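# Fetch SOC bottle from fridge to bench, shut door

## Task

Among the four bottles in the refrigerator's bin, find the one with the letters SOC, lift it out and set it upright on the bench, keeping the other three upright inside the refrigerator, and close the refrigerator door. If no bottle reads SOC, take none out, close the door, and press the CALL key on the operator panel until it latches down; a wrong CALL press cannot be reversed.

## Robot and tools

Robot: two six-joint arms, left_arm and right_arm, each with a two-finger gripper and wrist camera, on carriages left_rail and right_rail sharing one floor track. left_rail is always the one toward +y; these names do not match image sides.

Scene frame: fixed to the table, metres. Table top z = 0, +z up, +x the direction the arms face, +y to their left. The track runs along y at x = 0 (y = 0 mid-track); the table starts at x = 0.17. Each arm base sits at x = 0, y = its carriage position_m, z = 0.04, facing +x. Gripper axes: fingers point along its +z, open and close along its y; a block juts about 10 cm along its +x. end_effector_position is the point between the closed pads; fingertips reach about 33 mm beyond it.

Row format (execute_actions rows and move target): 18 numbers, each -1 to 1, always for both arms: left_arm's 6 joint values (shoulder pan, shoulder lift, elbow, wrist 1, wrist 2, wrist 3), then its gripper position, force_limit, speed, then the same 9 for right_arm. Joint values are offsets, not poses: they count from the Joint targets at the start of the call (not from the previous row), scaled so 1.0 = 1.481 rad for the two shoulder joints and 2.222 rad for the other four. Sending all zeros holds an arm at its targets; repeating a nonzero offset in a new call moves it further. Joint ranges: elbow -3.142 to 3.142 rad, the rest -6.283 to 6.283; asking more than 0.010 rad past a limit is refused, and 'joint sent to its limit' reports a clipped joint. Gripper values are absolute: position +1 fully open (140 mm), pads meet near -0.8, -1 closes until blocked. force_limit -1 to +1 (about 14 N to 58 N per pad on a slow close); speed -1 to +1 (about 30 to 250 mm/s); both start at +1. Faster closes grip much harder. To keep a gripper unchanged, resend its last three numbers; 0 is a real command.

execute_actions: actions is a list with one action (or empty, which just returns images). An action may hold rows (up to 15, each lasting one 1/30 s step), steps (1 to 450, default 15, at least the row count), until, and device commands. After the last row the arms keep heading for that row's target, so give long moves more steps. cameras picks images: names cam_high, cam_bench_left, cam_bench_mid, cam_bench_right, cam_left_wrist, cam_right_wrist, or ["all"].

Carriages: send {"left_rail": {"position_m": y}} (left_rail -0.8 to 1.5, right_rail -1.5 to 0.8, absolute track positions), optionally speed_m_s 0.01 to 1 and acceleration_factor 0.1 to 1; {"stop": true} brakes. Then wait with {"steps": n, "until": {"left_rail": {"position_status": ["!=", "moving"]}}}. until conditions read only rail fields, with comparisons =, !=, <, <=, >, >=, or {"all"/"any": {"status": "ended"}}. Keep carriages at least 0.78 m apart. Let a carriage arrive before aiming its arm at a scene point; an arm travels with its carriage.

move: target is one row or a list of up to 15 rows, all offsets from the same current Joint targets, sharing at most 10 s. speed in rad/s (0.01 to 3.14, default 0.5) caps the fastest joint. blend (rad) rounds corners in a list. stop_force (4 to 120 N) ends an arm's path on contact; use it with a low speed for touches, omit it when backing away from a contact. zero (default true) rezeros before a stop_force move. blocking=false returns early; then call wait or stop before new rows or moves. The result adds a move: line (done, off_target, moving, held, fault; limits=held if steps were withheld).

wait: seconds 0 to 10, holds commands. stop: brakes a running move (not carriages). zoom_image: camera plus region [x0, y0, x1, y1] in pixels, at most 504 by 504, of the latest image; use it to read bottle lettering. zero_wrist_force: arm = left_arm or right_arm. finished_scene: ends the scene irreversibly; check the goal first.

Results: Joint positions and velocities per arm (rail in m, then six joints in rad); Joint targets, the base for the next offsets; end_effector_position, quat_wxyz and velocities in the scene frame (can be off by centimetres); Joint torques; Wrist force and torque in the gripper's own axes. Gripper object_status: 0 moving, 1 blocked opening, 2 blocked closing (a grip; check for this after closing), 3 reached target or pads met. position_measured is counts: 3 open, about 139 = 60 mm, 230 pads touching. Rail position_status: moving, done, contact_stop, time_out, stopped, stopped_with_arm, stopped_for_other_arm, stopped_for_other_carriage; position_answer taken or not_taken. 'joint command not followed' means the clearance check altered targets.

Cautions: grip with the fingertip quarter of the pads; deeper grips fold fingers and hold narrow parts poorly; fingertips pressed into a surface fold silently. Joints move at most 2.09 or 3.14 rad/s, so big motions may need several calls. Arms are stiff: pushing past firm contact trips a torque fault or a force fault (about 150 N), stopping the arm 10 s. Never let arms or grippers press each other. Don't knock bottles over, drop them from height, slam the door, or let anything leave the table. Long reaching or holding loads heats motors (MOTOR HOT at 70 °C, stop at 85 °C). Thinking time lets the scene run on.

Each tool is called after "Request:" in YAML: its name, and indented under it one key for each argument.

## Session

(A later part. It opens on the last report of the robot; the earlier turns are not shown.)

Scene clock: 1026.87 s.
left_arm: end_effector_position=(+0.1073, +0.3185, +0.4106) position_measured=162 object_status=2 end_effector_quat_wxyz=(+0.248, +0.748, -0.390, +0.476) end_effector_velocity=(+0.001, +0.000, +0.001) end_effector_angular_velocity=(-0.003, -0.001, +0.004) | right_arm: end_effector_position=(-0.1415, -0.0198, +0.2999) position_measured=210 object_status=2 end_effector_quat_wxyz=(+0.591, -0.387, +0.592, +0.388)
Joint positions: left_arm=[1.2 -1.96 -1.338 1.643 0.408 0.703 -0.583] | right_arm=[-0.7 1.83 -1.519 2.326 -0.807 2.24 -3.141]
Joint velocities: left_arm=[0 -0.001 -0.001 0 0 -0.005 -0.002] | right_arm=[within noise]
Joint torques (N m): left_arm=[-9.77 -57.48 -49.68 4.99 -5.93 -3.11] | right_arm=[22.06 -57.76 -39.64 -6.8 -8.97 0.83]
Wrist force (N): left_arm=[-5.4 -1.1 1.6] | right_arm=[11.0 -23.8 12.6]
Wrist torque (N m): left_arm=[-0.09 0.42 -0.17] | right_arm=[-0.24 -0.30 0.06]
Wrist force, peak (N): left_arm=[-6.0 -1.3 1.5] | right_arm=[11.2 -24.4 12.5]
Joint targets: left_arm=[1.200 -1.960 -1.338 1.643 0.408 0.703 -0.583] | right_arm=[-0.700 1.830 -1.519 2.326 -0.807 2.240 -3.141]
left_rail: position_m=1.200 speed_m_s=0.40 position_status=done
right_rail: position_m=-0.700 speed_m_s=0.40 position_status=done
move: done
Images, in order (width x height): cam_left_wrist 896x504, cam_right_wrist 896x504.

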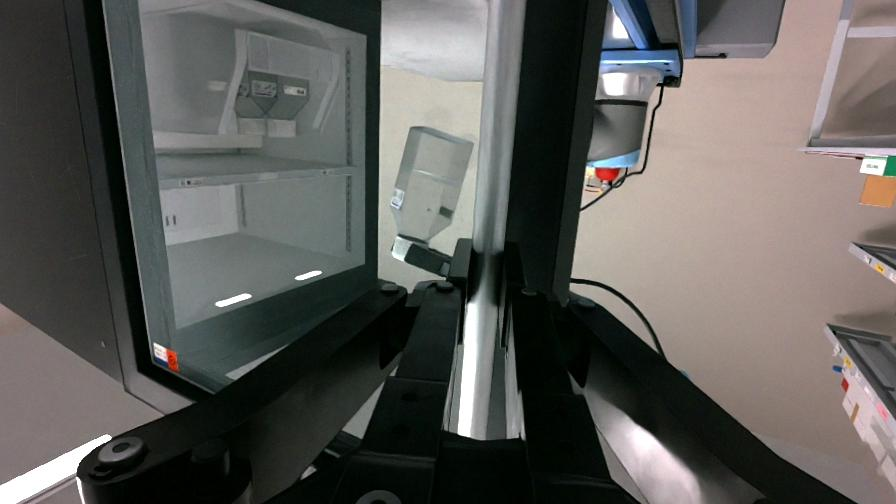

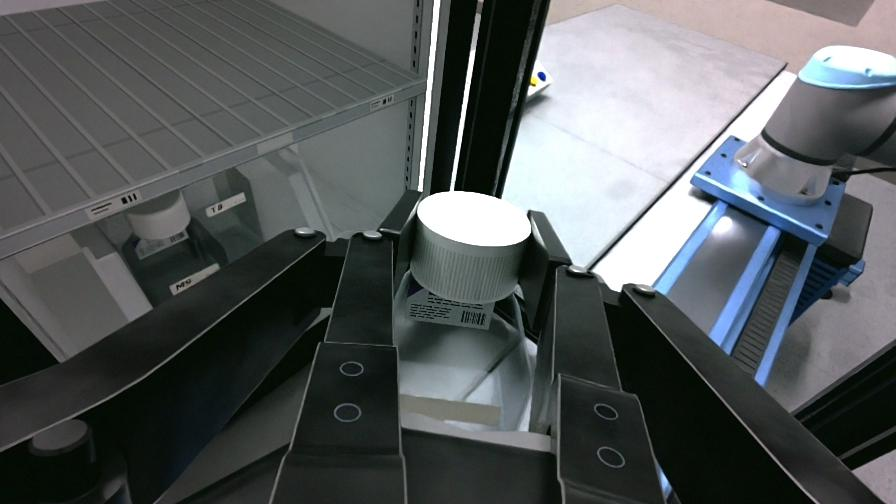

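Request:
execute_actions:
  actions:
    - {"left_rail": {"position_m": 1.45, "speed_m_s": 0.4, "acceleration_factor": 0.4}, "steps": 150, "until": {"left_rail": {"position_status": ["!=", "moving"]}}}
  cameras: ["cam_right_wrist","cam_bench_left"]

Scene clock: 1131.27 s.
left_arm: end_effector_position=(+0.1073, +0.5685, +0.4106) position_measured=162 object_status=2 end_effector_quat_wxyz=(+0.248, +0.748, -0.389, +0.477) | right_arm: end_effector_position=(-0.1415, -0.0198, +0.2999) position_measured=210 object_status=2 end_effector_quat_wxyz=(+0.591, -0.387, +0.592, +0.388)
Joint positions: left_arm=[1.45 -1.96 -1.338 1.643 0.408 0.703 -0.583] | right_arm=[-0.7 1.83 -1.519 2.326 -0.807 2.24 -3.141]
Joint torques (N m): left_arm=[-1.59 -85.51 -37.73 2.05 -3.43 -2.87] | right_arm=[18.81 -57.84 -39.81 -6.72 -8.67 0.87]
Wrist force (N): left_arm=[-5.4 -1.1 1.7] | right_arm=[11.1 -23.9 12.5]
Wrist torque (N m): left_arm=[-0.10 0.39 -0.17] | right_arm=[-0.25 -0.33 0.07]
Wrist force, peak (N): left_arm=[-5.8 -1.3 1.9] | right_arm=[11.3 -24.2 12.6]
Joint targets: left_arm=[1.450 -1.960 -1.338 1.643 0.408 0.703 -0.583] | right_arm=[-0.700 1.830 -1.519 2.326 -0.807 2.240 -3.141]
Tool commands: left_gripper/position=-0.98 left_gripper/force_limit=+1.0 left_gripper/speed=-1.0 right_gripper/position=-0.98 right_gripper/force_limit=+0.0 right_gripper/speed=-1.0
left_rail: position_m=1.450 speed_m_s=0.40 position_status=done
right_rail: position_m=-0.700 speed_m_s=0.40 position_status=done
Images, in order (width x height): cam_bench_left 896x504, cam_right_wrist 896x504.

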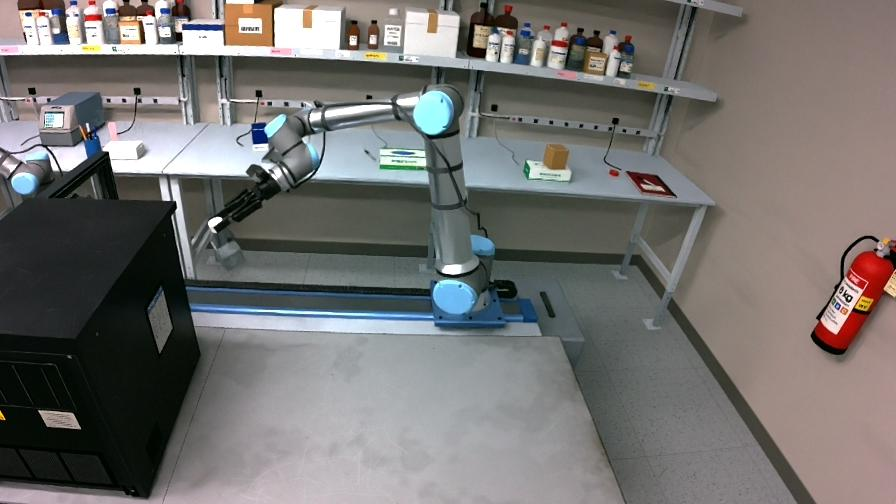

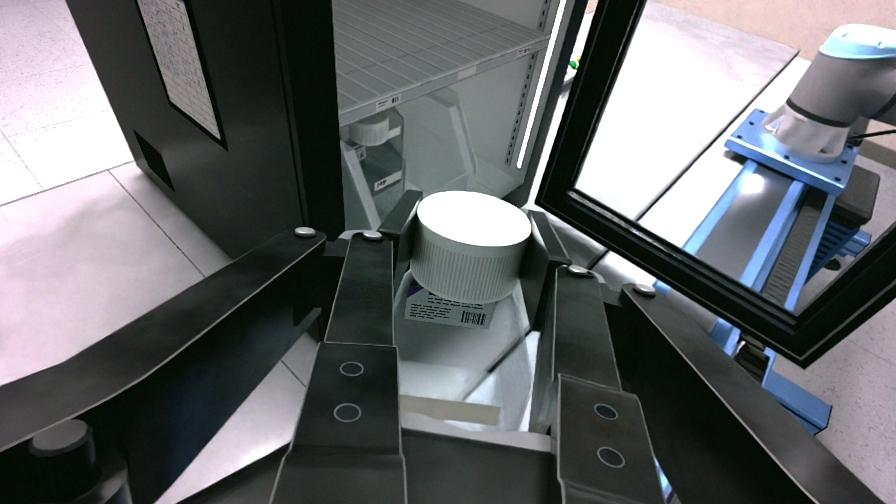

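Request:
zoom_image:
  camera: "cam_right_wrist"
  region: [330, 95, 420, 215]

Request:
zoom_image:
  camera: "cam_bench_left"
  region: [190, 200, 270, 280]

Scaled by 4.200 from the camera's 896x504 image, which has a finer 1280x720 frame.

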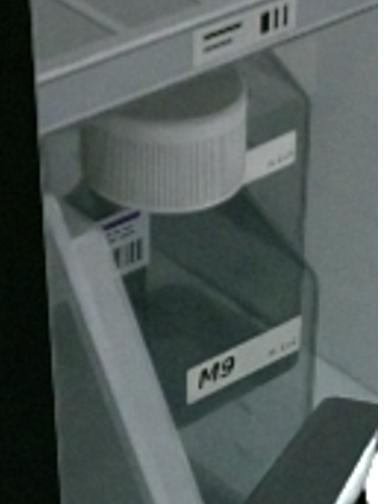

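Scaled by 6.300 from the camera's 896x504 image, which has a finer 1280x720 frame.

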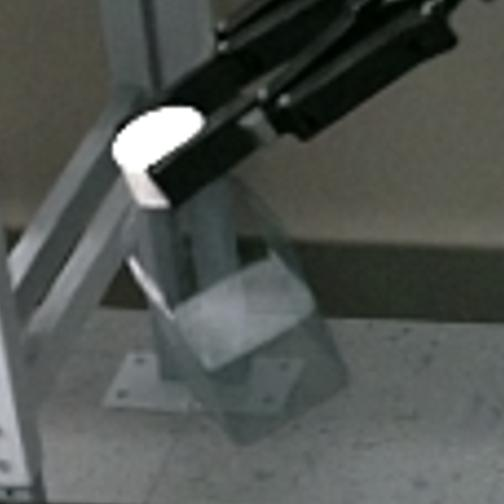

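Request:
move:
  target: [0.09028,0.01688,0.18441,-0.83050,-0.46458,0.56427,-0.98,1,-1,0,0,0,0,0,0,-0.98,0,-1]
  speed: 0.6
  cameras: ["cam_right_wrist","cam_bench_left","cam_high","cam_bench_mid"]

Scene clock: 1146.10 s.
left_arm: end_effector_position=(+0.3358, +0.7719, +0.2655) position_measured=162 object_status=2 end_effector_quat_wxyz=(+0.000, +0.777, +0.000, +0.629) | right_arm: end_effector_position=(-0.1415, -0.0198, +0.2999) position_measured=210 object_status=2 end_effector_quat_wxyz=(+0.591, -0.387, +0.592, +0.388)
Joint positions: left_arm=[1.45 -1.827 -1.313 2.053 -1.437 -0.329 0.671] | right_arm=[-0.7 1.83 -1.519 2.326 -0.807 2.24 -3.141]
Joint torques (N m): left_arm=[11.88 -49.53 -29.06 -5.15 0.09 2.02] | right_arm=[18.06 -57.3 -41.28 -6.65 -8.21 0.77]
Wrist force (N): left_arm=[-6.4 -1.0 1.2] | right_arm=[10.9 -24.0 12.4]
Wrist torque (N m): left_arm=[-0.03 0.49 -0.42] | right_arm=[-0.27 -0.31 0.07]
Wrist force, peak (N): left_arm=[-6.9 -1.6 1.2] | right_arm=[11.1 -24.3 12.5]
Joint targets: left_arm=[1.450 -1.827 -1.313 2.053 -1.438 -0.329 0.671] | right_arm=[-0.700 1.830 -1.519 2.326 -0.807 2.240 -3.141]
left_rail: position_m=1.450 speed_m_s=0.40 position_status=done
right_rail: position_m=-0.700 speed_m_s=0.40 position_status=done
move: done
Images, in order (width x height): cam_high 896x504, cam_bench_left 896x504, cam_bench_mid 896x504, cam_right_wrist 896x504.

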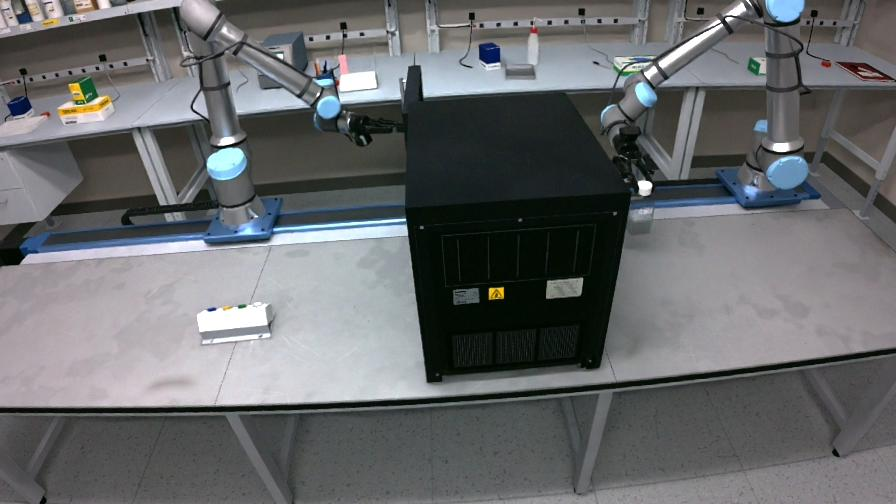

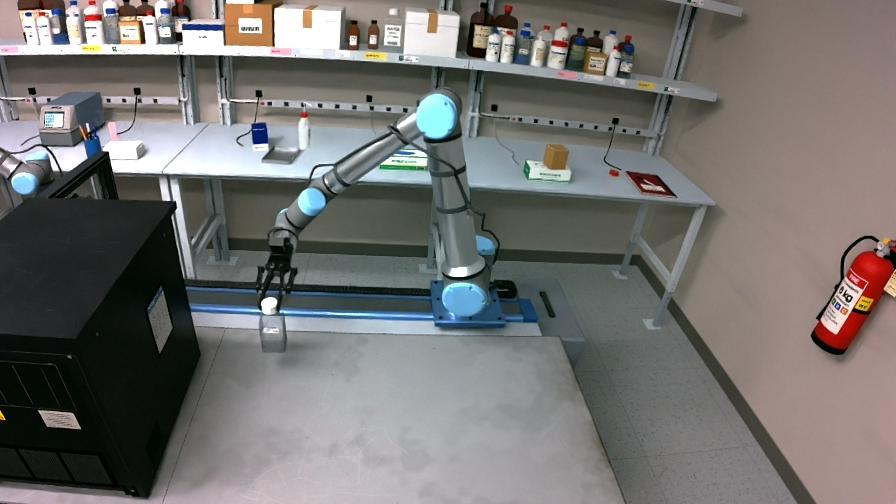

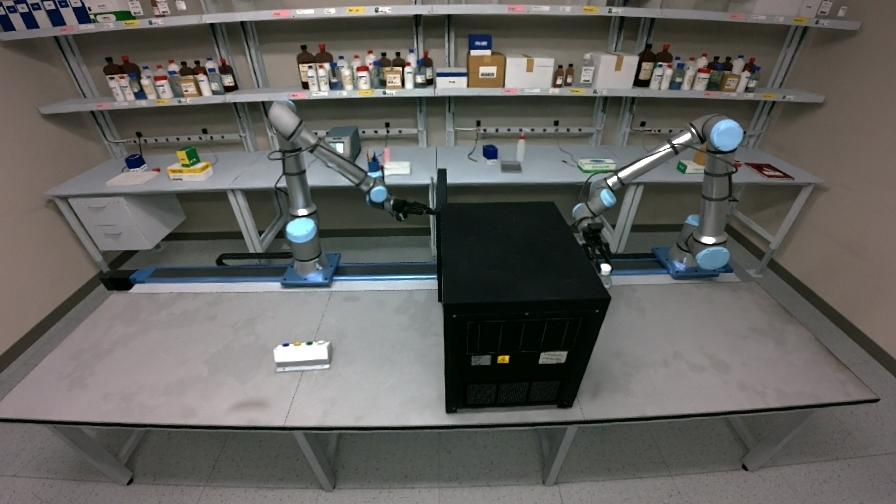

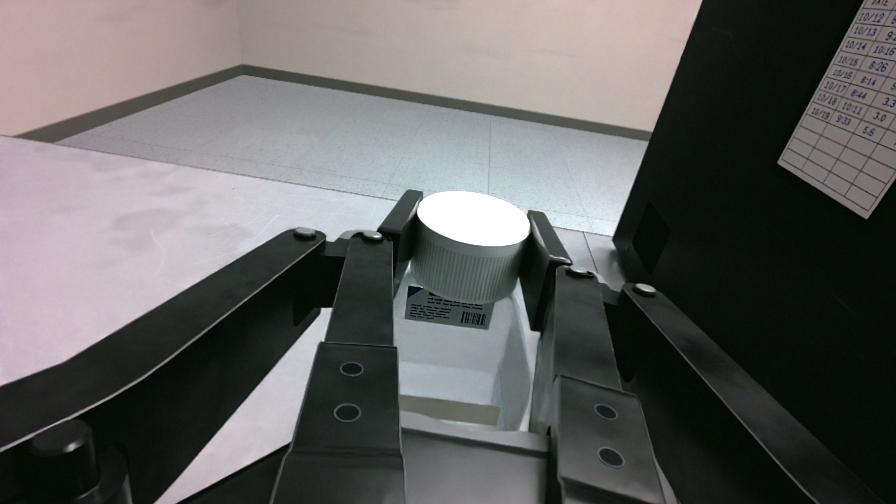

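Request:
zoom_image:
  camera: "cam_bench_left"
  region: [235, 280, 315, 370]

Request:
zoom_image:
  camera: "cam_high"
  region: [600, 160, 680, 250]

Request:
zoom_image:
  camera: "cam_right_wrist"
  region: [390, 185, 550, 440]

Scaled by 5.600 from the camera's 896x504 image, which has a finer 1280x720 frame.

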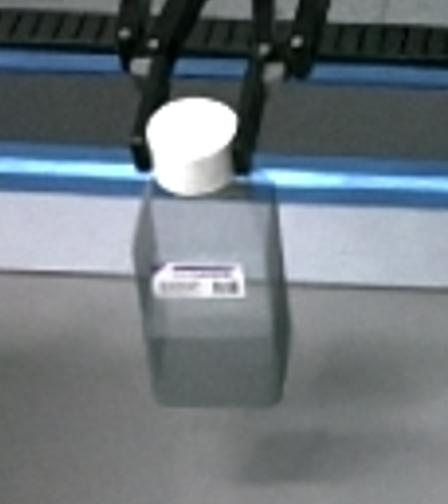

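Scaled by 5.600 from the camera's 896x504 image, which has a finer 1280x720 frame.

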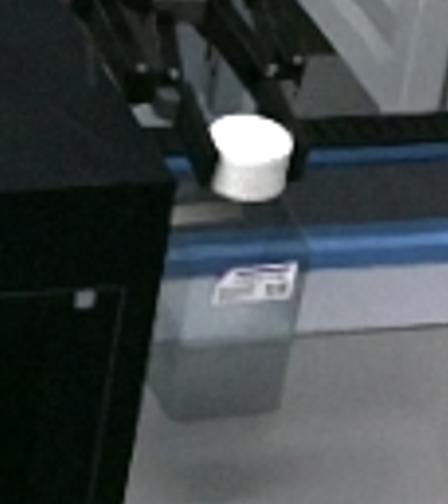

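Scaled by 1.976 from the camera's 896x504 image, which has a finer 1280x720 frame.

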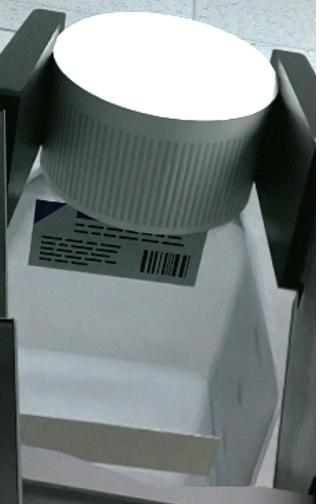

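Request:
move:
  target: [0,0.07837,0.02055,-0.07278,0,0,-0.98,1,-1,0,0,0,0,0,0,-0.98,0,-1]
  speed: 0.08
  stop_force: 6
  cameras: ["cam_bench_left"]

Scene clock: 1155.03 s.
left_arm: end_effector_position=(+0.3358, +0.7720, +0.1803) position_measured=162 object_status=2 end_effector_quat_wxyz=(+0.000, +0.777, +0.000, +0.629) | right_arm: end_effector_position=(-0.1415, -0.0198, +0.2999) position_measured=210 object_status=2 end_effector_quat_wxyz=(+0.591, -0.387, +0.592, +0.388)
Joint positions: left_arm=[1.45 -1.827 -1.197 2.098 -1.599 -0.329 0.671] | right_arm=[-0.7 1.83 -1.519 2.326 -0.807 2.24 -3.141]
Joint torques (N m): left_arm=[9.96 -55.09 -23.75 -5.52 -0.18 2.22] | right_arm=[16.69 -54.59 -41.27 -6.57 -8.25 1.03]
Wrist force (N): left_arm=[-5.9 -0.7 1.2] | right_arm=[11.2 -23.7 12.8]
Wrist torque (N m): left_arm=[0.02 0.36 -0.42] | right_arm=[-0.21 -0.35 0.06]
Wrist force, peak (N): left_arm=[-6.6 -1.2 0.9] | right_arm=[11.2 -24.2 12.7]
Joint targets: left_arm=[1.450 -1.827 -1.197 2.098 -1.599 -0.329 0.671] | right_arm=[-0.700 1.830 -1.519 2.326 -0.807 2.240 -3.141]
left_rail: position_m=1.450 speed_m_s=0.40 position_status=done
right_rail: position_m=-0.700 speed_m_s=0.40 position_status=done
move: done
Images, in order (width x height): cam_bench_left 896x504.

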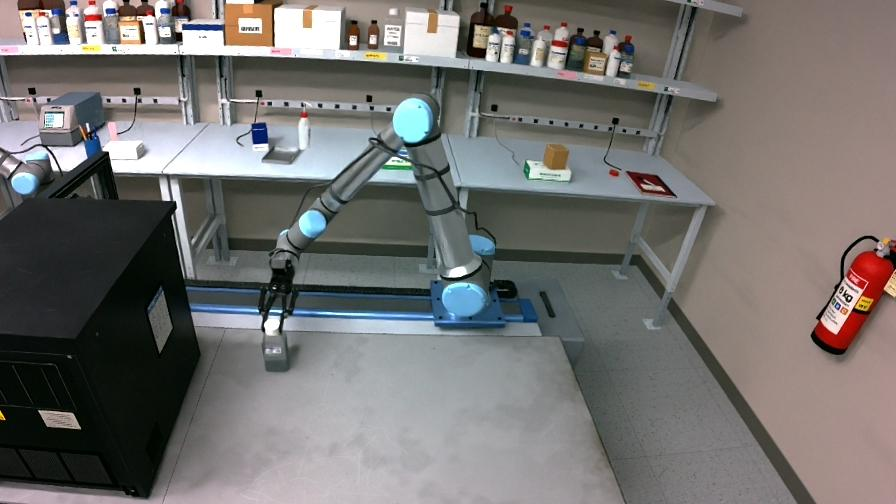

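Request:
move:
  target: [0,0.01520,0.00256,-0.01270,0,0,-0.98,1,-1,0,0,0,0,0,0,-0.98,0,-1]
  speed: 0.015
  stop_force: 5
  cameras: ["cam_bench_left","cam_right_wrist"]

Scene clock: 1159.80 s.
left_arm: end_effector_position=(+0.3358, +0.7719, +0.1717) position_measured=162 object_status=2 end_effector_quat_wxyz=(+0.000, +0.777, +0.000, +0.629) | right_arm: end_effector_position=(-0.1415, -0.0198, +0.2999) position_measured=210 object_status=2 end_effector_quat_wxyz=(+0.591, -0.387, +0.592, +0.388)
Joint positions: left_arm=[1.45 -1.827 -1.184 2.102 -1.615 -0.329 0.671] | right_arm=[-0.7 1.83 -1.519 2.326 -0.807 2.24 -3.141]
Joint torques (N m): left_arm=[11.86 -89.96 -32.33 1.71 0.64 1.63] | right_arm=[15.71 -56.68 -41.64 -6.47 -8.03 0.84]
Wrist force (N): left_arm=[-1.4 -0.9 0.2] | right_arm=[11.2 -24.0 12.3]
Wrist torque (N m): left_arm=[0.15 0.29 -0.42] | right_arm=[-0.28 -0.35 0.06]
Wrist force, peak (N): left_arm=[9.0 -4.2 -5.5] | right_arm=[11.0 -24.3 12.6]
Joint targets: left_arm=[1.450 -1.827 -1.184 2.102 -1.615 -0.329 0.671] | right_arm=[-0.700 1.830 -1.519 2.326 -0.807 2.240 -3.141]
left_rail: position_m=1.450 speed_m_s=0.40 position_status=done
right_rail: position_m=-0.700 speed_m_s=0.40 position_status=done
move: contact (left_arm); left_arm: the wrist 1 is farthest, 0.012 rad from its target
Images, in order (width x height): cam_bench_left 896x504, cam_right_wrist 896x504.

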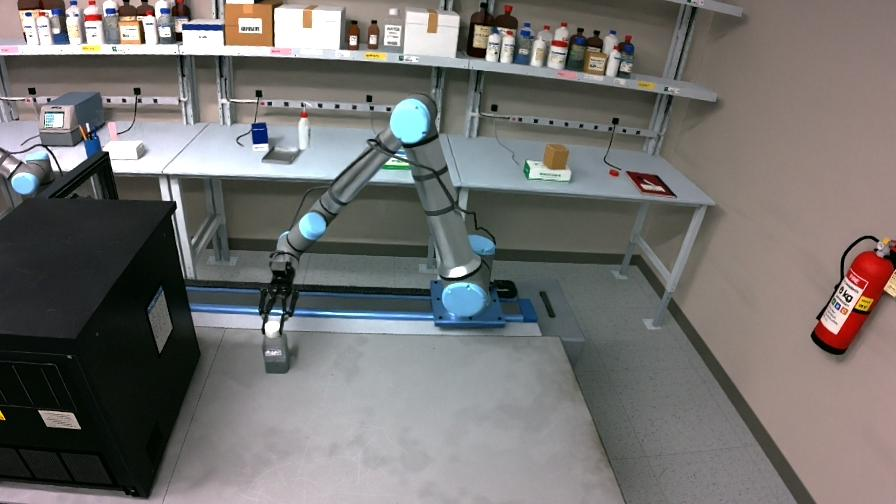

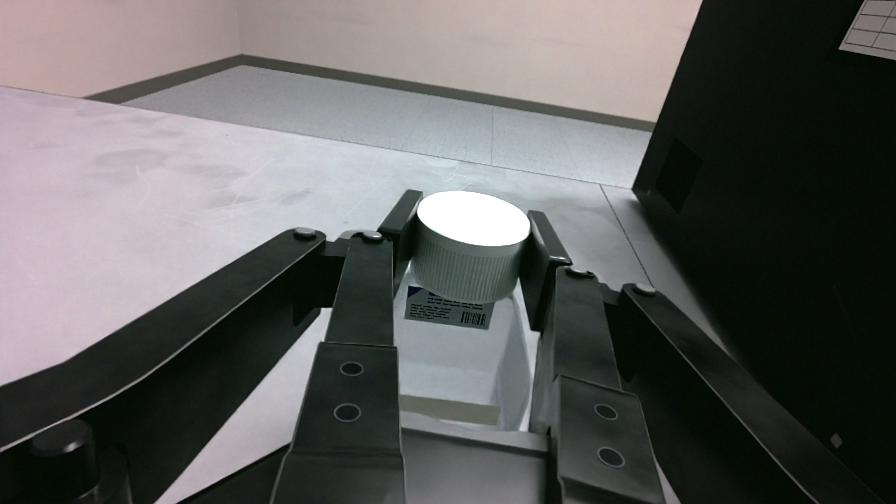

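Request:
execute_actions:
  actions:
    - {"rows": [[0,0,0,0,0,0,0.0,1,-1,0,0,0,0,0,0,-0.98,0,-1]], "steps": 36}
  cameras: ["cam_right_wrist","cam_bench_left"]

Scene clock: 1172.23 s.
left_arm: end_effector_position=(+0.3358, +0.7719, +0.1717) position_measured=129 object_status=3 end_effector_quat_wxyz=(+0.000, +0.777, +0.000, +0.629) | right_arm: end_effector_position=(-0.1415, -0.0198, +0.2999) position_measured=210 object_status=2 end_effector_quat_wxyz=(+0.591, -0.387, +0.592, +0.388)
Joint positions: left_arm=[1.45 -1.827 -1.184 2.102 -1.615 -0.329 0.671] | right_arm=[-0.7 1.83 -1.519 2.326 -0.807 2.24 -3.141]
Joint torques (N m): left_arm=[9.32 -85.84 -32.54 -0.7 0.9 2.14] | right_arm=[14.87 -54.19 -42.04 -6.41 -7.88 0.55]
Wrist force (N): left_arm=[-1.6 -0.3 1.1] | right_arm=[11.1 -23.9 12.2]
Wrist torque (N m): left_arm=[0.12 0.27 -0.42] | right_arm=[-0.26 -0.32 0.07]
Wrist force, peak (N): left_arm=[-4.9 0.1 1.8] | right_arm=[11.5 -24.2 12.7]
Joint targets: left_arm=[1.450 -1.827 -1.184 2.102 -1.615 -0.329 0.671] | right_arm=[-0.700 1.830 -1.519 2.326 -0.807 2.240 -3.141]
left_rail: position_m=1.450 speed_m_s=0.40 position_status=done
right_rail: position_m=-0.700 speed_m_s=0.40 position_status=done
Images, in order (width x height): cam_bench_left 896x504, cam_right_wrist 896x504.

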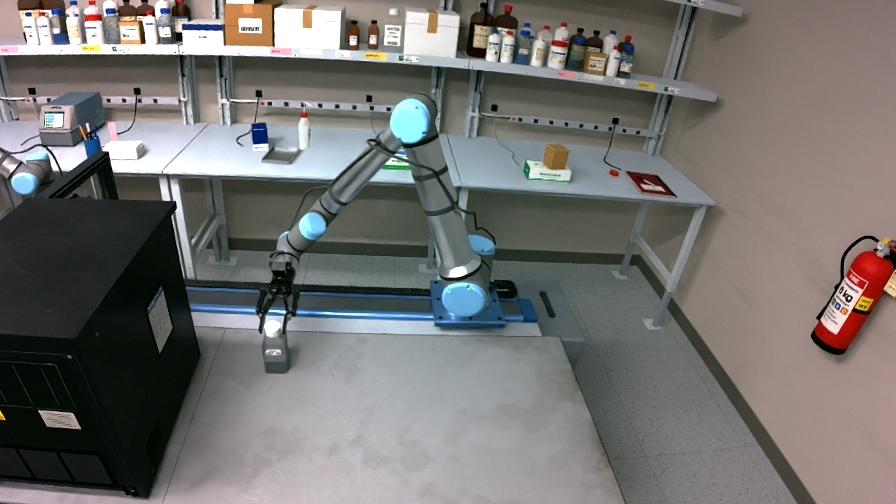

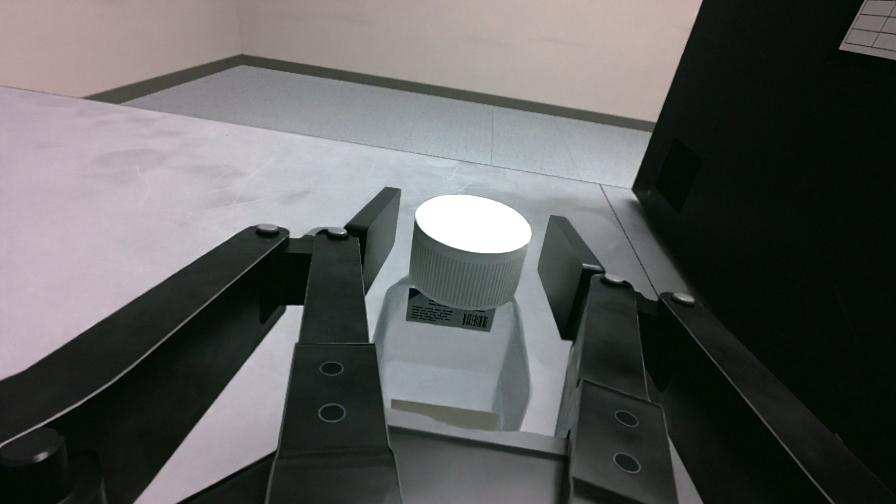

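Request:
zoom_image:
  camera: "cam_right_wrist"
  region: [370, 280, 530, 440]

Request:
zoom_image:
  camera: "cam_bench_left"
  region: [240, 310, 310, 385]

Scaled by 3.150 from the camera's 896x504 image, which has a finer 1280x720 frame.

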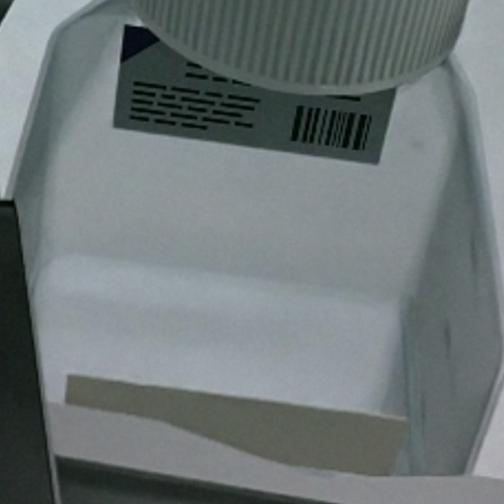

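Scaled by 6.720 from the camera's 896x504 image, which has a finer 1280x720 frame.

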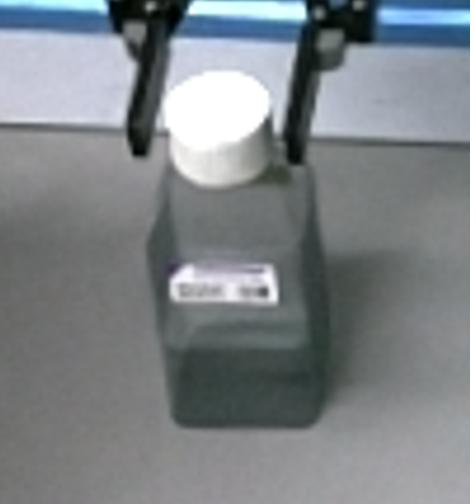

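Request:
move:
  target:
    - [-0.05739,-0.00941,-0.01713,0.08283,-0.03093,-0.06354,0.0,1,-1,0,0,0,0,0,0,-0.98,0,-1]
    - [-0.01860,-0.08894,0.00613,-0.09635,-0.08371,0.13317,0.0,1,-1,0,0,0,0,0,0,-0.98,0,-1]
    - [0.02662,-0.06246,0.01908,-0.17577,-0.06960,0.18879,0.0,1,-1,0,0,0,0,0,0,-0.98,0,-1]
  speed: [0.25,0.3,0.12]
  blend: [0.01,0.005,0]
  stop_force: 15
  cameras: ["cam_right_wrist"]

Scene clock: 1182.73 s.
left_arm: end_effector_position=(+0.3379, +0.7719, +0.1771) position_measured=129 object_status=3 end_effector_quat_wxyz=(+0.000, +0.843, +0.000, +0.537) | right_arm: end_effector_position=(-0.1415, -0.0198, +0.2999) position_measured=210 object_status=2 end_effector_quat_wxyz=(+0.591, -0.387, +0.592, +0.388)
Joint positions: left_arm=[1.45 -1.787 -1.277 2.144 -2.006 -0.484 1.09] | right_arm=[-0.7 1.83 -1.519 2.326 -0.807 2.24 -3.141]
Joint torques (N m): left_arm=[14.09 -48.2 -23.93 -7.12 5.65 2.1] | right_arm=[12.67 -54.72 -43.51 -5.93 -7.54 0.86]
Wrist force (N): left_arm=[-1.4 -0.2 1.1] | right_arm=[11.0 -23.8 12.6]
Wrist torque (N m): left_arm=[0.06 0.19 -0.40] | right_arm=[-0.23 -0.33 0.06]
Wrist force, peak (N): left_arm=[-1.6 -0.2 2.0] | right_arm=[11.2 -24.2 12.6]
Joint targets: left_arm=[1.450 -1.787 -1.277 2.144 -2.006 -0.484 1.090] | right_arm=[-0.700 1.830 -1.519 2.326 -0.807 2.240 -3.141]
left_rail: position_m=1.450 speed_m_s=0.40 position_status=done
right_rail: position_m=-0.700 speed_m_s=0.40 position_status=done
move: done
Images, in order (width x height): cam_right_wrist 896x504.

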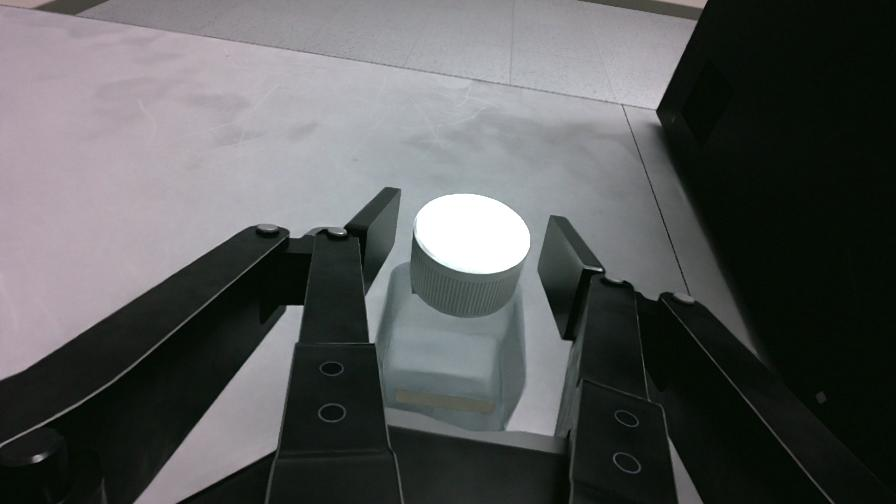

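Request:
execute_actions:
  actions:
    - {"rows": [[0,0,0,0,0,0,-1,1,0.3,0,0,0,0,0,0,-0.98,0,-1]], "steps": 45}
  cameras: ["cam_right_wrist"]

Scene clock: 1185.67 s.
left_arm: end_effector_position=(+0.3379, +0.7719, +0.1771) position_measured=163 object_status=2 end_effector_quat_wxyz=(+0.000, +0.843, +0.000, +0.537) | right_arm: end_effector_position=(-0.1415, -0.0198, +0.2999) position_measured=210 object_status=2 end_effector_quat_wxyz=(+0.591, -0.387, +0.592, +0.388)
Joint positions: left_arm=[1.45 -1.787 -1.277 2.144 -2.006 -0.484 1.09] | right_arm=[-0.7 1.83 -1.519 2.326 -0.807 2.24 -3.141]
Joint torques (N m): left_arm=[11.76 -47.27 -27.02 -2.64 -0.97 2.07] | right_arm=[10.9 -54.25 -43.53 -5.97 -7.51 0.96]
Wrist force (N): left_arm=[2.0 0.0 -2.9] | right_arm=[11.2 -24.0 12.6]
Wrist torque (N m): left_arm=[0.02 0.22 -0.49] | right_arm=[-0.28 -0.33 0.07]
Wrist force, peak (N): left_arm=[2.3 -0.4 -3.1] | right_arm=[11.1 -24.2 12.6]
Joint targets: left_arm=[1.450 -1.787 -1.277 2.144 -2.006 -0.484 1.090] | right_arm=[-0.700 1.830 -1.519 2.326 -0.807 2.240 -3.141]
left_rail: position_m=1.450 speed_m_s=0.40 position_status=done
right_rail: position_m=-0.700 speed_m_s=0.40 position_status=done
Images, in order (width x height): cam_right_wrist 896x504.

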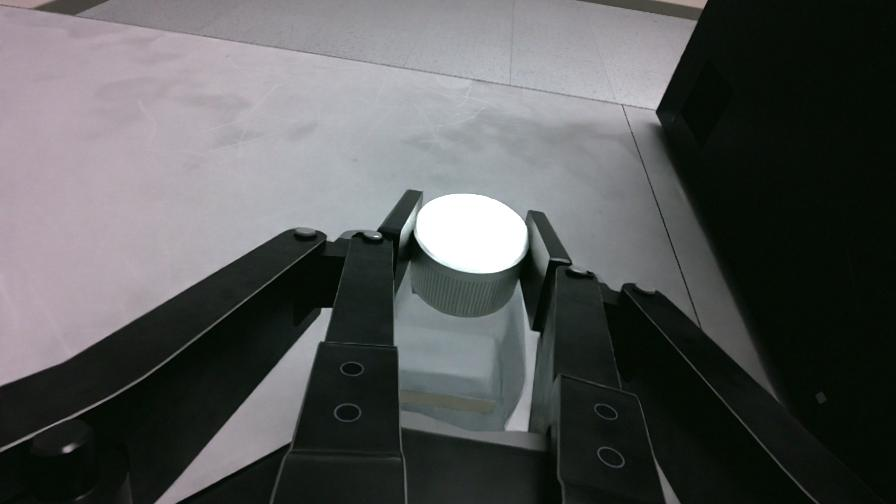

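Request:
execute_actions:
  actions:
    - {"rows": [[0,0,0,0,0,0,0.0,1,-1,0,0,0,0,0,0,-0.98,0,-1]], "steps": 30}

Request:
move:
  target: [-0.00941,-0.00551,-0.00269,0.01652,-0.00293,-0.01157,0.0,1,-1,0,0,0,0,0,0,-0.98,0,-1]
  speed: 0.1

Request:
execute_actions:
  actions:
    - {"rows": [[0,0,0,0,0,0,-1,1,0.3,0,0,0,0,0,0,-0.98,0,-1]], "steps": 45}
  cameras: ["cam_right_wrist"]

Scene clock: 1201.13 s.
left_arm: end_effector_position=(+0.3379, +0.7719, +0.1771) position_measured=129 object_status=3 end_effector_quat_wxyz=(+0.000, +0.843, +0.000, +0.537) | right_arm: end_effector_position=(-0.1415, -0.0198, +0.2999) position_measured=210 object_status=2 end_effector_quat_wxyz=(+0.591, -0.387, +0.592, +0.388)
Joint positions: left_arm=[1.45 -1.787 -1.277 2.144 -2.006 -0.484 1.09] | right_arm=[-0.7 1.83 -1.519 2.326 -0.807 2.24 -3.141]
Joint torques (N m): left_arm=[1.13 -48.61 -32.98 -0.57 4.31 -1.83] | right_arm=[11.32 -54.12 -43.62 -5.83 -7.24 0.92]
Wrist force (N): left_arm=[-1.2 0.0 0.9] | right_arm=[11.2 -23.8 12.5]
Wrist torque (N m): left_arm=[0.12 0.14 -0.41] | right_arm=[-0.22 -0.38 0.06]
Wrist force, peak (N): left_arm=[2.3 0.0 -3.5] | right_arm=[11.2 -24.2 12.6]
Joint targets: left_arm=[1.450 -1.787 -1.277 2.144 -2.006 -0.484 1.090] | right_arm=[-0.700 1.830 -1.519 2.326 -0.807 2.240 -3.141]
left_rail: position_m=1.450 speed_m_s=0.40 position_status=done
right_rail: position_m=-0.700 speed_m_s=0.40 position_status=done

Scene clock: 1202.07 s.
left_arm: end_effector_position=(+0.3285, +0.7713, +0.1811) position_measured=129 object_status=3 end_effector_quat_wxyz=(+0.000, +0.844, +0.000, +0.537) | right_arm: end_effector_position=(-0.1415, -0.0198, +0.2999) position_measured=210 object_status=2 end_effector_quat_wxyz=(+0.591, -0.387, +0.592, +0.388)
Joint positions: left_arm=[1.45 -1.801 -1.285 2.138 -1.97 -0.49 1.065] | right_arm=[-0.7 1.83 -1.519 2.326 -0.807 2.24 -3.141]
Joint torques (N m): left_arm=[-12.59 -84.66 -39.2 0.2 -0.55 -2.63] | right_arm=[10.02 -54.5 -43.73 -5.89 -7.29 0.95]
Wrist force (N): left_arm=[-1.1 0.1 0.9] | right_arm=[10.8 -23.8 12.4]
Wrist torque (N m): left_arm=[0.13 0.14 -0.18] | right_arm=[-0.22 -0.29 0.06]
Wrist force, peak (N): left_arm=[-1.5 -0.4 1.2] | right_arm=[10.9 -24.2 12.7]
Joint targets: left_arm=[1.450 -1.801 -1.285 2.138 -1.969 -0.490 1.065] | right_arm=[-0.700 1.830 -1.519 2.326 -0.807 2.240 -3.141]
left_rail: position_m=1.450 speed_m_s=0.40 position_status=done
right_rail: position_m=-0.700 speed_m_s=0.40 position_status=done
move: done

Scene clock: 1203.77 s.
left_arm: end_effector_position=(+0.3283, +0.7713, +0.1811) position_measured=163 object_status=2 end_effector_quat_wxyz=(+0.000, +0.844, +0.000, +0.537) | right_arm: end_effector_position=(-0.1415, -0.0198, +0.2999) position_measured=210 object_status=2 end_effector_quat_wxyz=(+0.591, -0.387, +0.592, +0.388)
Joint positions: left_arm=[1.45 -1.801 -1.285 2.138 -1.969 -0.49 1.065] | right_arm=[-0.7 1.83 -1.519 2.326 -0.807 2.24 -3.141]
Joint torques (N m): left_arm=[-8.81 -77.92 -30.24 -0.16 -0.37 -2.95] | right_arm=[9.5 -53.26 -43.36 -6.03 -7.11 0.79]
Wrist force (N): left_arm=[0.6 -0.9 -1.6] | right_arm=[10.9 -24.0 12.5]
Wrist torque (N m): left_arm=[0.00 0.19 -0.27] | right_arm=[-0.26 -0.31 0.06]
Wrist force, peak (N): left_arm=[1.0 -1.1 -1.6] | right_arm=[11.0 -24.2 12.7]
Joint targets: left_arm=[1.450 -1.801 -1.285 2.138 -1.969 -0.490 1.065] | right_arm=[-0.700 1.830 -1.519 2.326 -0.807 2.240 -3.141]
left_rail: position_m=1.450 speed_m_s=0.40 position_status=done
right_rail: position_m=-0.700 speed_m_s=0.40 position_status=done
Images, in order (width x height): cam_right_wrist 896x504.

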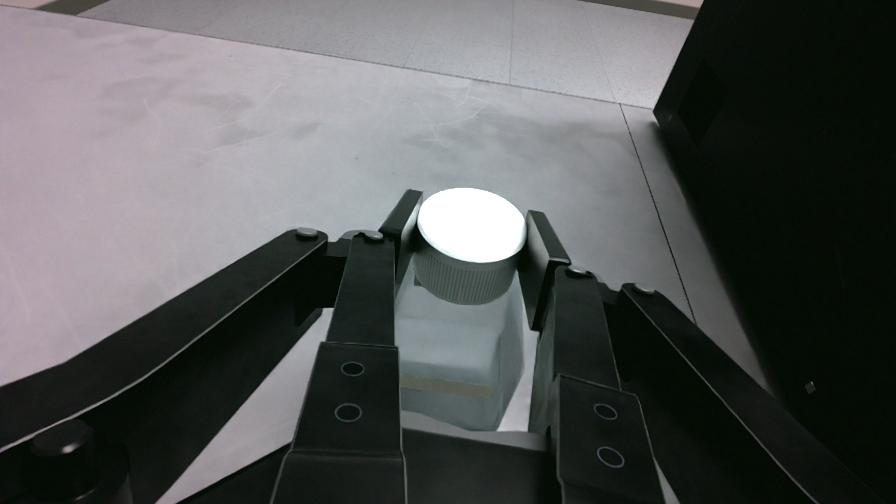

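Request:
move:
  target:
    - [-0.01097,-0.08103,-0.02857,0.09523,-0.00306,-0.01428,-1,1,0.3,0,0,0,0,0,0,-0.98,0,-1]
    - [-0.25503,-0.00654,-0.15631,0.52829,-0.06267,-0.36922,-1,1,0.3,0,0,0,0,0,0,-0.98,0,-1]
  speed: [0.1,0.4]
  blend: [0.02,0]
  cameras: ["cam_right_wrist"]

Request:
execute_actions:
  actions:
    - {"left_rail": {"position_m": 0.95, "speed_m_s": 0.5, "acceleration_factor": 0.4}, "steps": 150, "until": {"left_rail": {"position_status": ["!=", "moving"]}}}
  cameras: ["cam_right_wrist","cam_left_wrist"]

Scene clock: 1222.37 s.
left_arm: end_effector_position=(+0.0757, +0.7719, +0.3643) position_measured=163 object_status=2 end_effector_quat_wxyz=(+0.000, +0.766, +0.000, +0.643) | right_arm: end_effector_position=(-0.1415, -0.0198, +0.2999) position_measured=210 object_status=2 end_effector_quat_wxyz=(+0.591, -0.387, +0.592, +0.388)
Joint positions: left_arm=[1.45 -2.179 -1.295 1.791 -0.796 -0.63 0.245] | right_arm=[-0.7 1.83 -1.519 2.326 -0.807 2.24 -3.141]
Joint torques (N m): left_arm=[-9.62 -52.13 -46.05 4.73 -2.1 -3.07] | right_arm=[11.59 -52.81 -44.98 -5.58 -6.65 0.78]
Wrist force (N): left_arm=[-5.6 -0.4 1.8] | right_arm=[11.0 -24.2 12.3]
Wrist torque (N m): left_arm=[0.11 0.17 -0.19] | right_arm=[-0.32 -0.33 0.07]
Wrist force, peak (N): left_arm=[-5.6 -0.8 3.0] | right_arm=[11.0 -24.3 12.6]
Joint targets: left_arm=[1.450 -2.179 -1.294 1.791 -0.795 -0.630 0.244] | right_arm=[-0.700 1.830 -1.519 2.326 -0.807 2.240 -3.141]
left_rail: position_m=1.450 speed_m_s=0.40 position_status=done
right_rail: position_m=-0.700 speed_m_s=0.40 position_status=done
move: done
Images, in order (width x height): cam_right_wrist 896x504.

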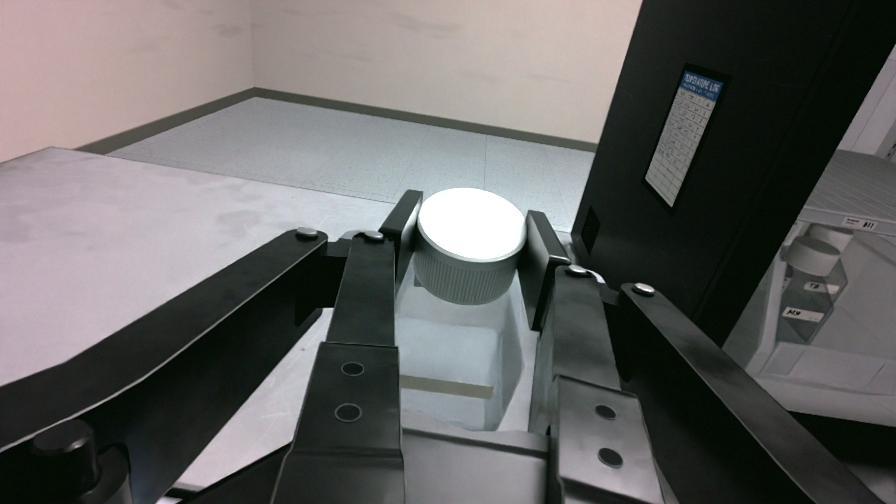

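Scene clock: 1224.67 s.
left_arm: end_effector_position=(+0.0756, +0.2719, +0.3644) position_measured=163 object_status=2 end_effector_quat_wxyz=(+0.000, +0.766, +0.000, +0.643) | right_arm: end_effector_position=(-0.1415, -0.0198, +0.2999) position_measured=210 object_status=2 end_effector_quat_wxyz=(+0.591, -0.387, +0.592, +0.388)
Joint positions: left_arm=[0.95 -2.179 -1.294 1.791 -0.795 -0.63 0.244] | right_arm=[-0.7 1.83 -1.519 2.326 -0.807 2.24 -3.141]
Joint torques (N m): left_arm=[-2.73 -76.5 -35.57 3.74 0.43 -2.63] | right_arm=[11.98 -53.24 -44.44 -5.5 -6.76 0.81]
Wrist force (N): left_arm=[-5.6 0.0 1.7] | right_arm=[10.8 -23.5 12.5]
Wrist torque (N m): left_arm=[0.19 0.16 -0.19] | right_arm=[-0.17 -0.26 0.07]
Wrist force, peak (N): left_arm=[-5.8 1.1 2.1] | right_arm=[11.1 -24.3 12.4]
Joint targets: left_arm=[0.950 -2.179 -1.294 1.791 -0.795 -0.630 0.244] | right_arm=[-0.700 1.830 -1.519 2.326 -0.807 2.240 -3.141]
Tool commands: left_gripper/position=-1.0 left_gripper/force_limit=+1.0 left_gripper/speed=+0.3 right_gripper/position=-0.98 right_gripper/force_limit=+0.0 right_gripper/speed=-1.0
left_rail: position_m=0.950 speed_m_s=0.50 position_status=done
right_rail: position_m=-0.700 speed_m_s=0.40 position_status=done
Images, in order (width x height): cam_left_wrist 896x504, cam_right_wrist 896x504.

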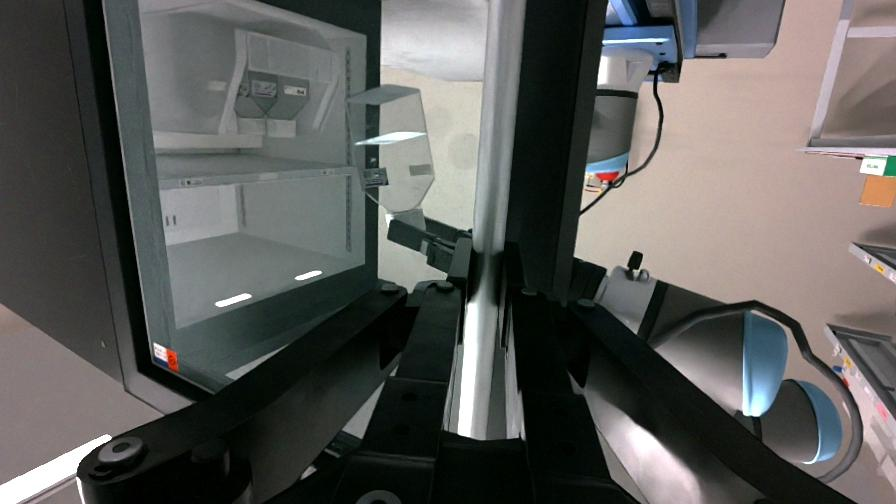

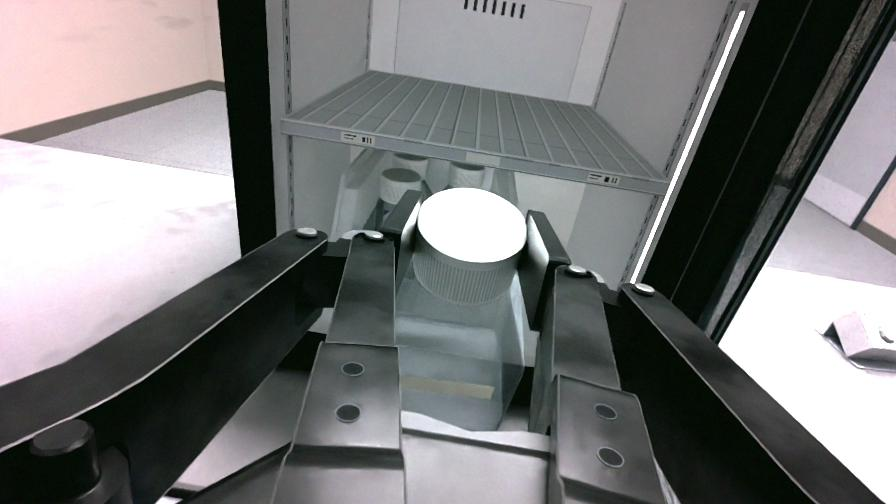

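Request:
move:
  target:
    - [0.01311,0.23974,-0.02862,0.26455,-0.01984,-0.32291,-1,1,0.3,0,0,0,0,0,0,-0.98,0,-1]
    - [0.16017,0.24111,-0.00670,0.33493,0.05668,-0.43443,-1,1,0.3,0,0,0,0,0,0,-0.98,0,-1]
  speed: [0.5,0.2]
  blend: [0.01,0]
  stop_force: 12
  cameras: ["cam_right_wrist","cam_left_wrist"]

Scene clock: 1232.30 s.
left_arm: end_effector_position=(+0.2433, +0.2719, +0.3213) position_measured=163 object_status=2 end_effector_quat_wxyz=(+0.000, +0.574, +0.000, +0.819) | right_arm: end_effector_position=(-0.1415, -0.0198, +0.2999) position_measured=210 object_status=2 end_effector_quat_wxyz=(+0.591, -0.387, +0.592, +0.388)
Joint positions: left_arm=[0.95 -1.942 -0.937 1.776 -0.051 -0.504 -0.721] | right_arm=[-0.7 1.83 -1.519 2.326 -0.807 2.24 -3.141]
Joint torques (N m): left_arm=[14.03 -72.43 -18.65 8.36 -0.51 -3.09] | right_arm=[11.27 -52.31 -45.08 -5.66 -6.73 0.66]
Wrist force (N): left_arm=[-6.0 0.1 0.6] | right_arm=[11.1 -24.2 12.7]
Wrist torque (N m): left_arm=[0.37 0.37 -0.17] | right_arm=[-0.31 -0.34 0.07]
Wrist force, peak (N): left_arm=[-6.7 0.0 2.3] | right_arm=[11.1 -24.2 12.7]
Joint targets: left_arm=[0.950 -1.942 -0.937 1.776 -0.051 -0.504 -0.721] | right_arm=[-0.700 1.830 -1.519 2.326 -0.807 2.240 -3.141]
left_rail: position_m=0.950 speed_m_s=0.50 position_status=done
right_rail: position_m=-0.700 speed_m_s=0.40 position_status=done
move: done
Images, in order (width x height): cam_left_wrist 896x504, cam_right_wrist 896x504.

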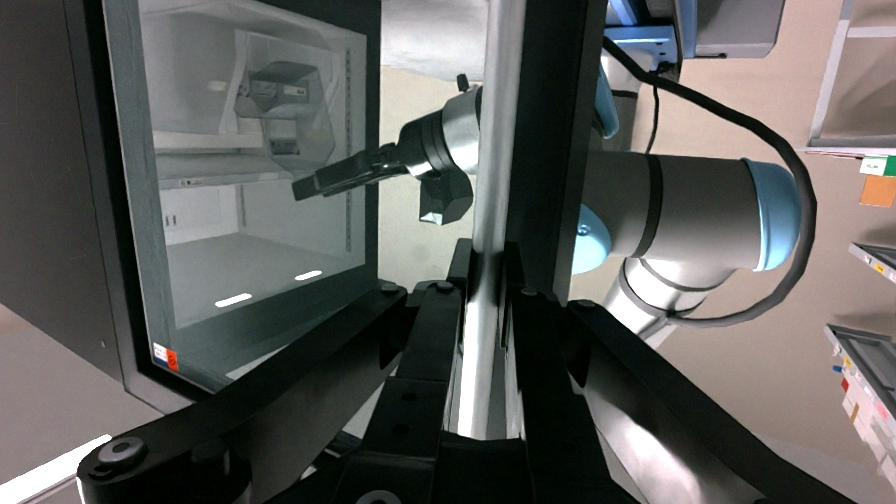

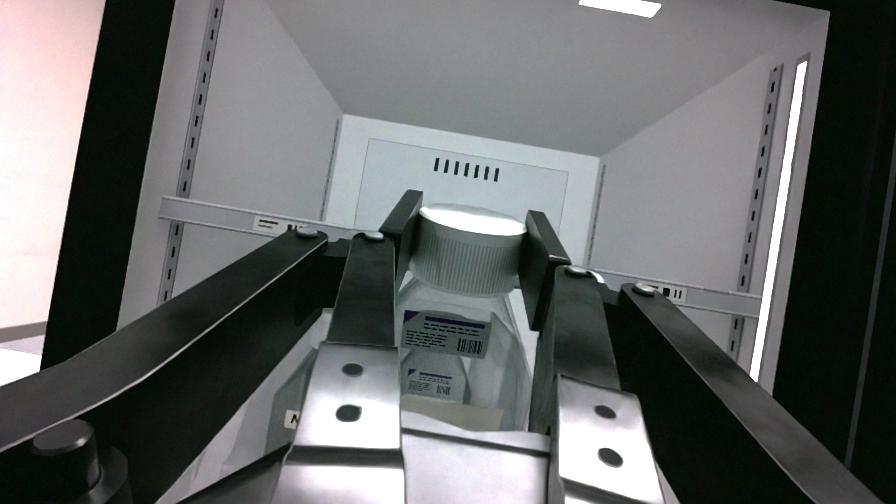

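Request:
zoom_image:
  camera: "cam_right_wrist"
  region: [380, 180, 560, 440]

Request:
zoom_image:
  camera: "cam_left_wrist"
  region: [210, 40, 420, 220]

Scaled by 1.938 from the camera's 896x504 image, which has a finer 1280x720 frame.

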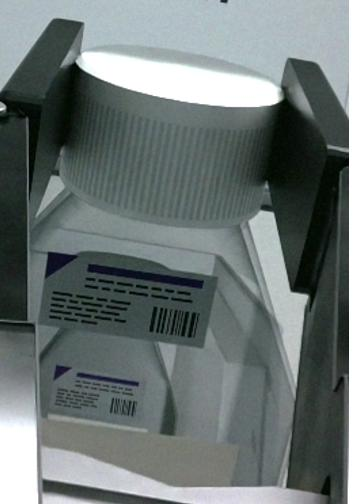

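Scaled by 2.400 from the camera's 896x504 image, which has a finer 1280x720 frame.

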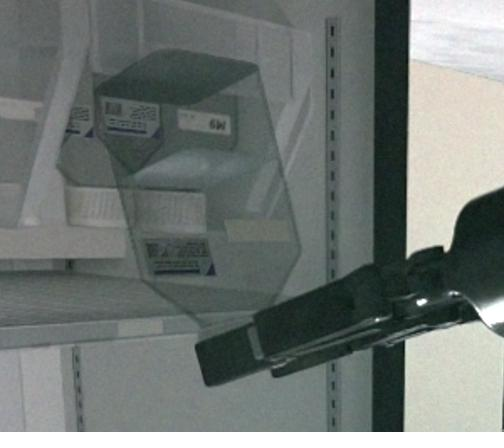

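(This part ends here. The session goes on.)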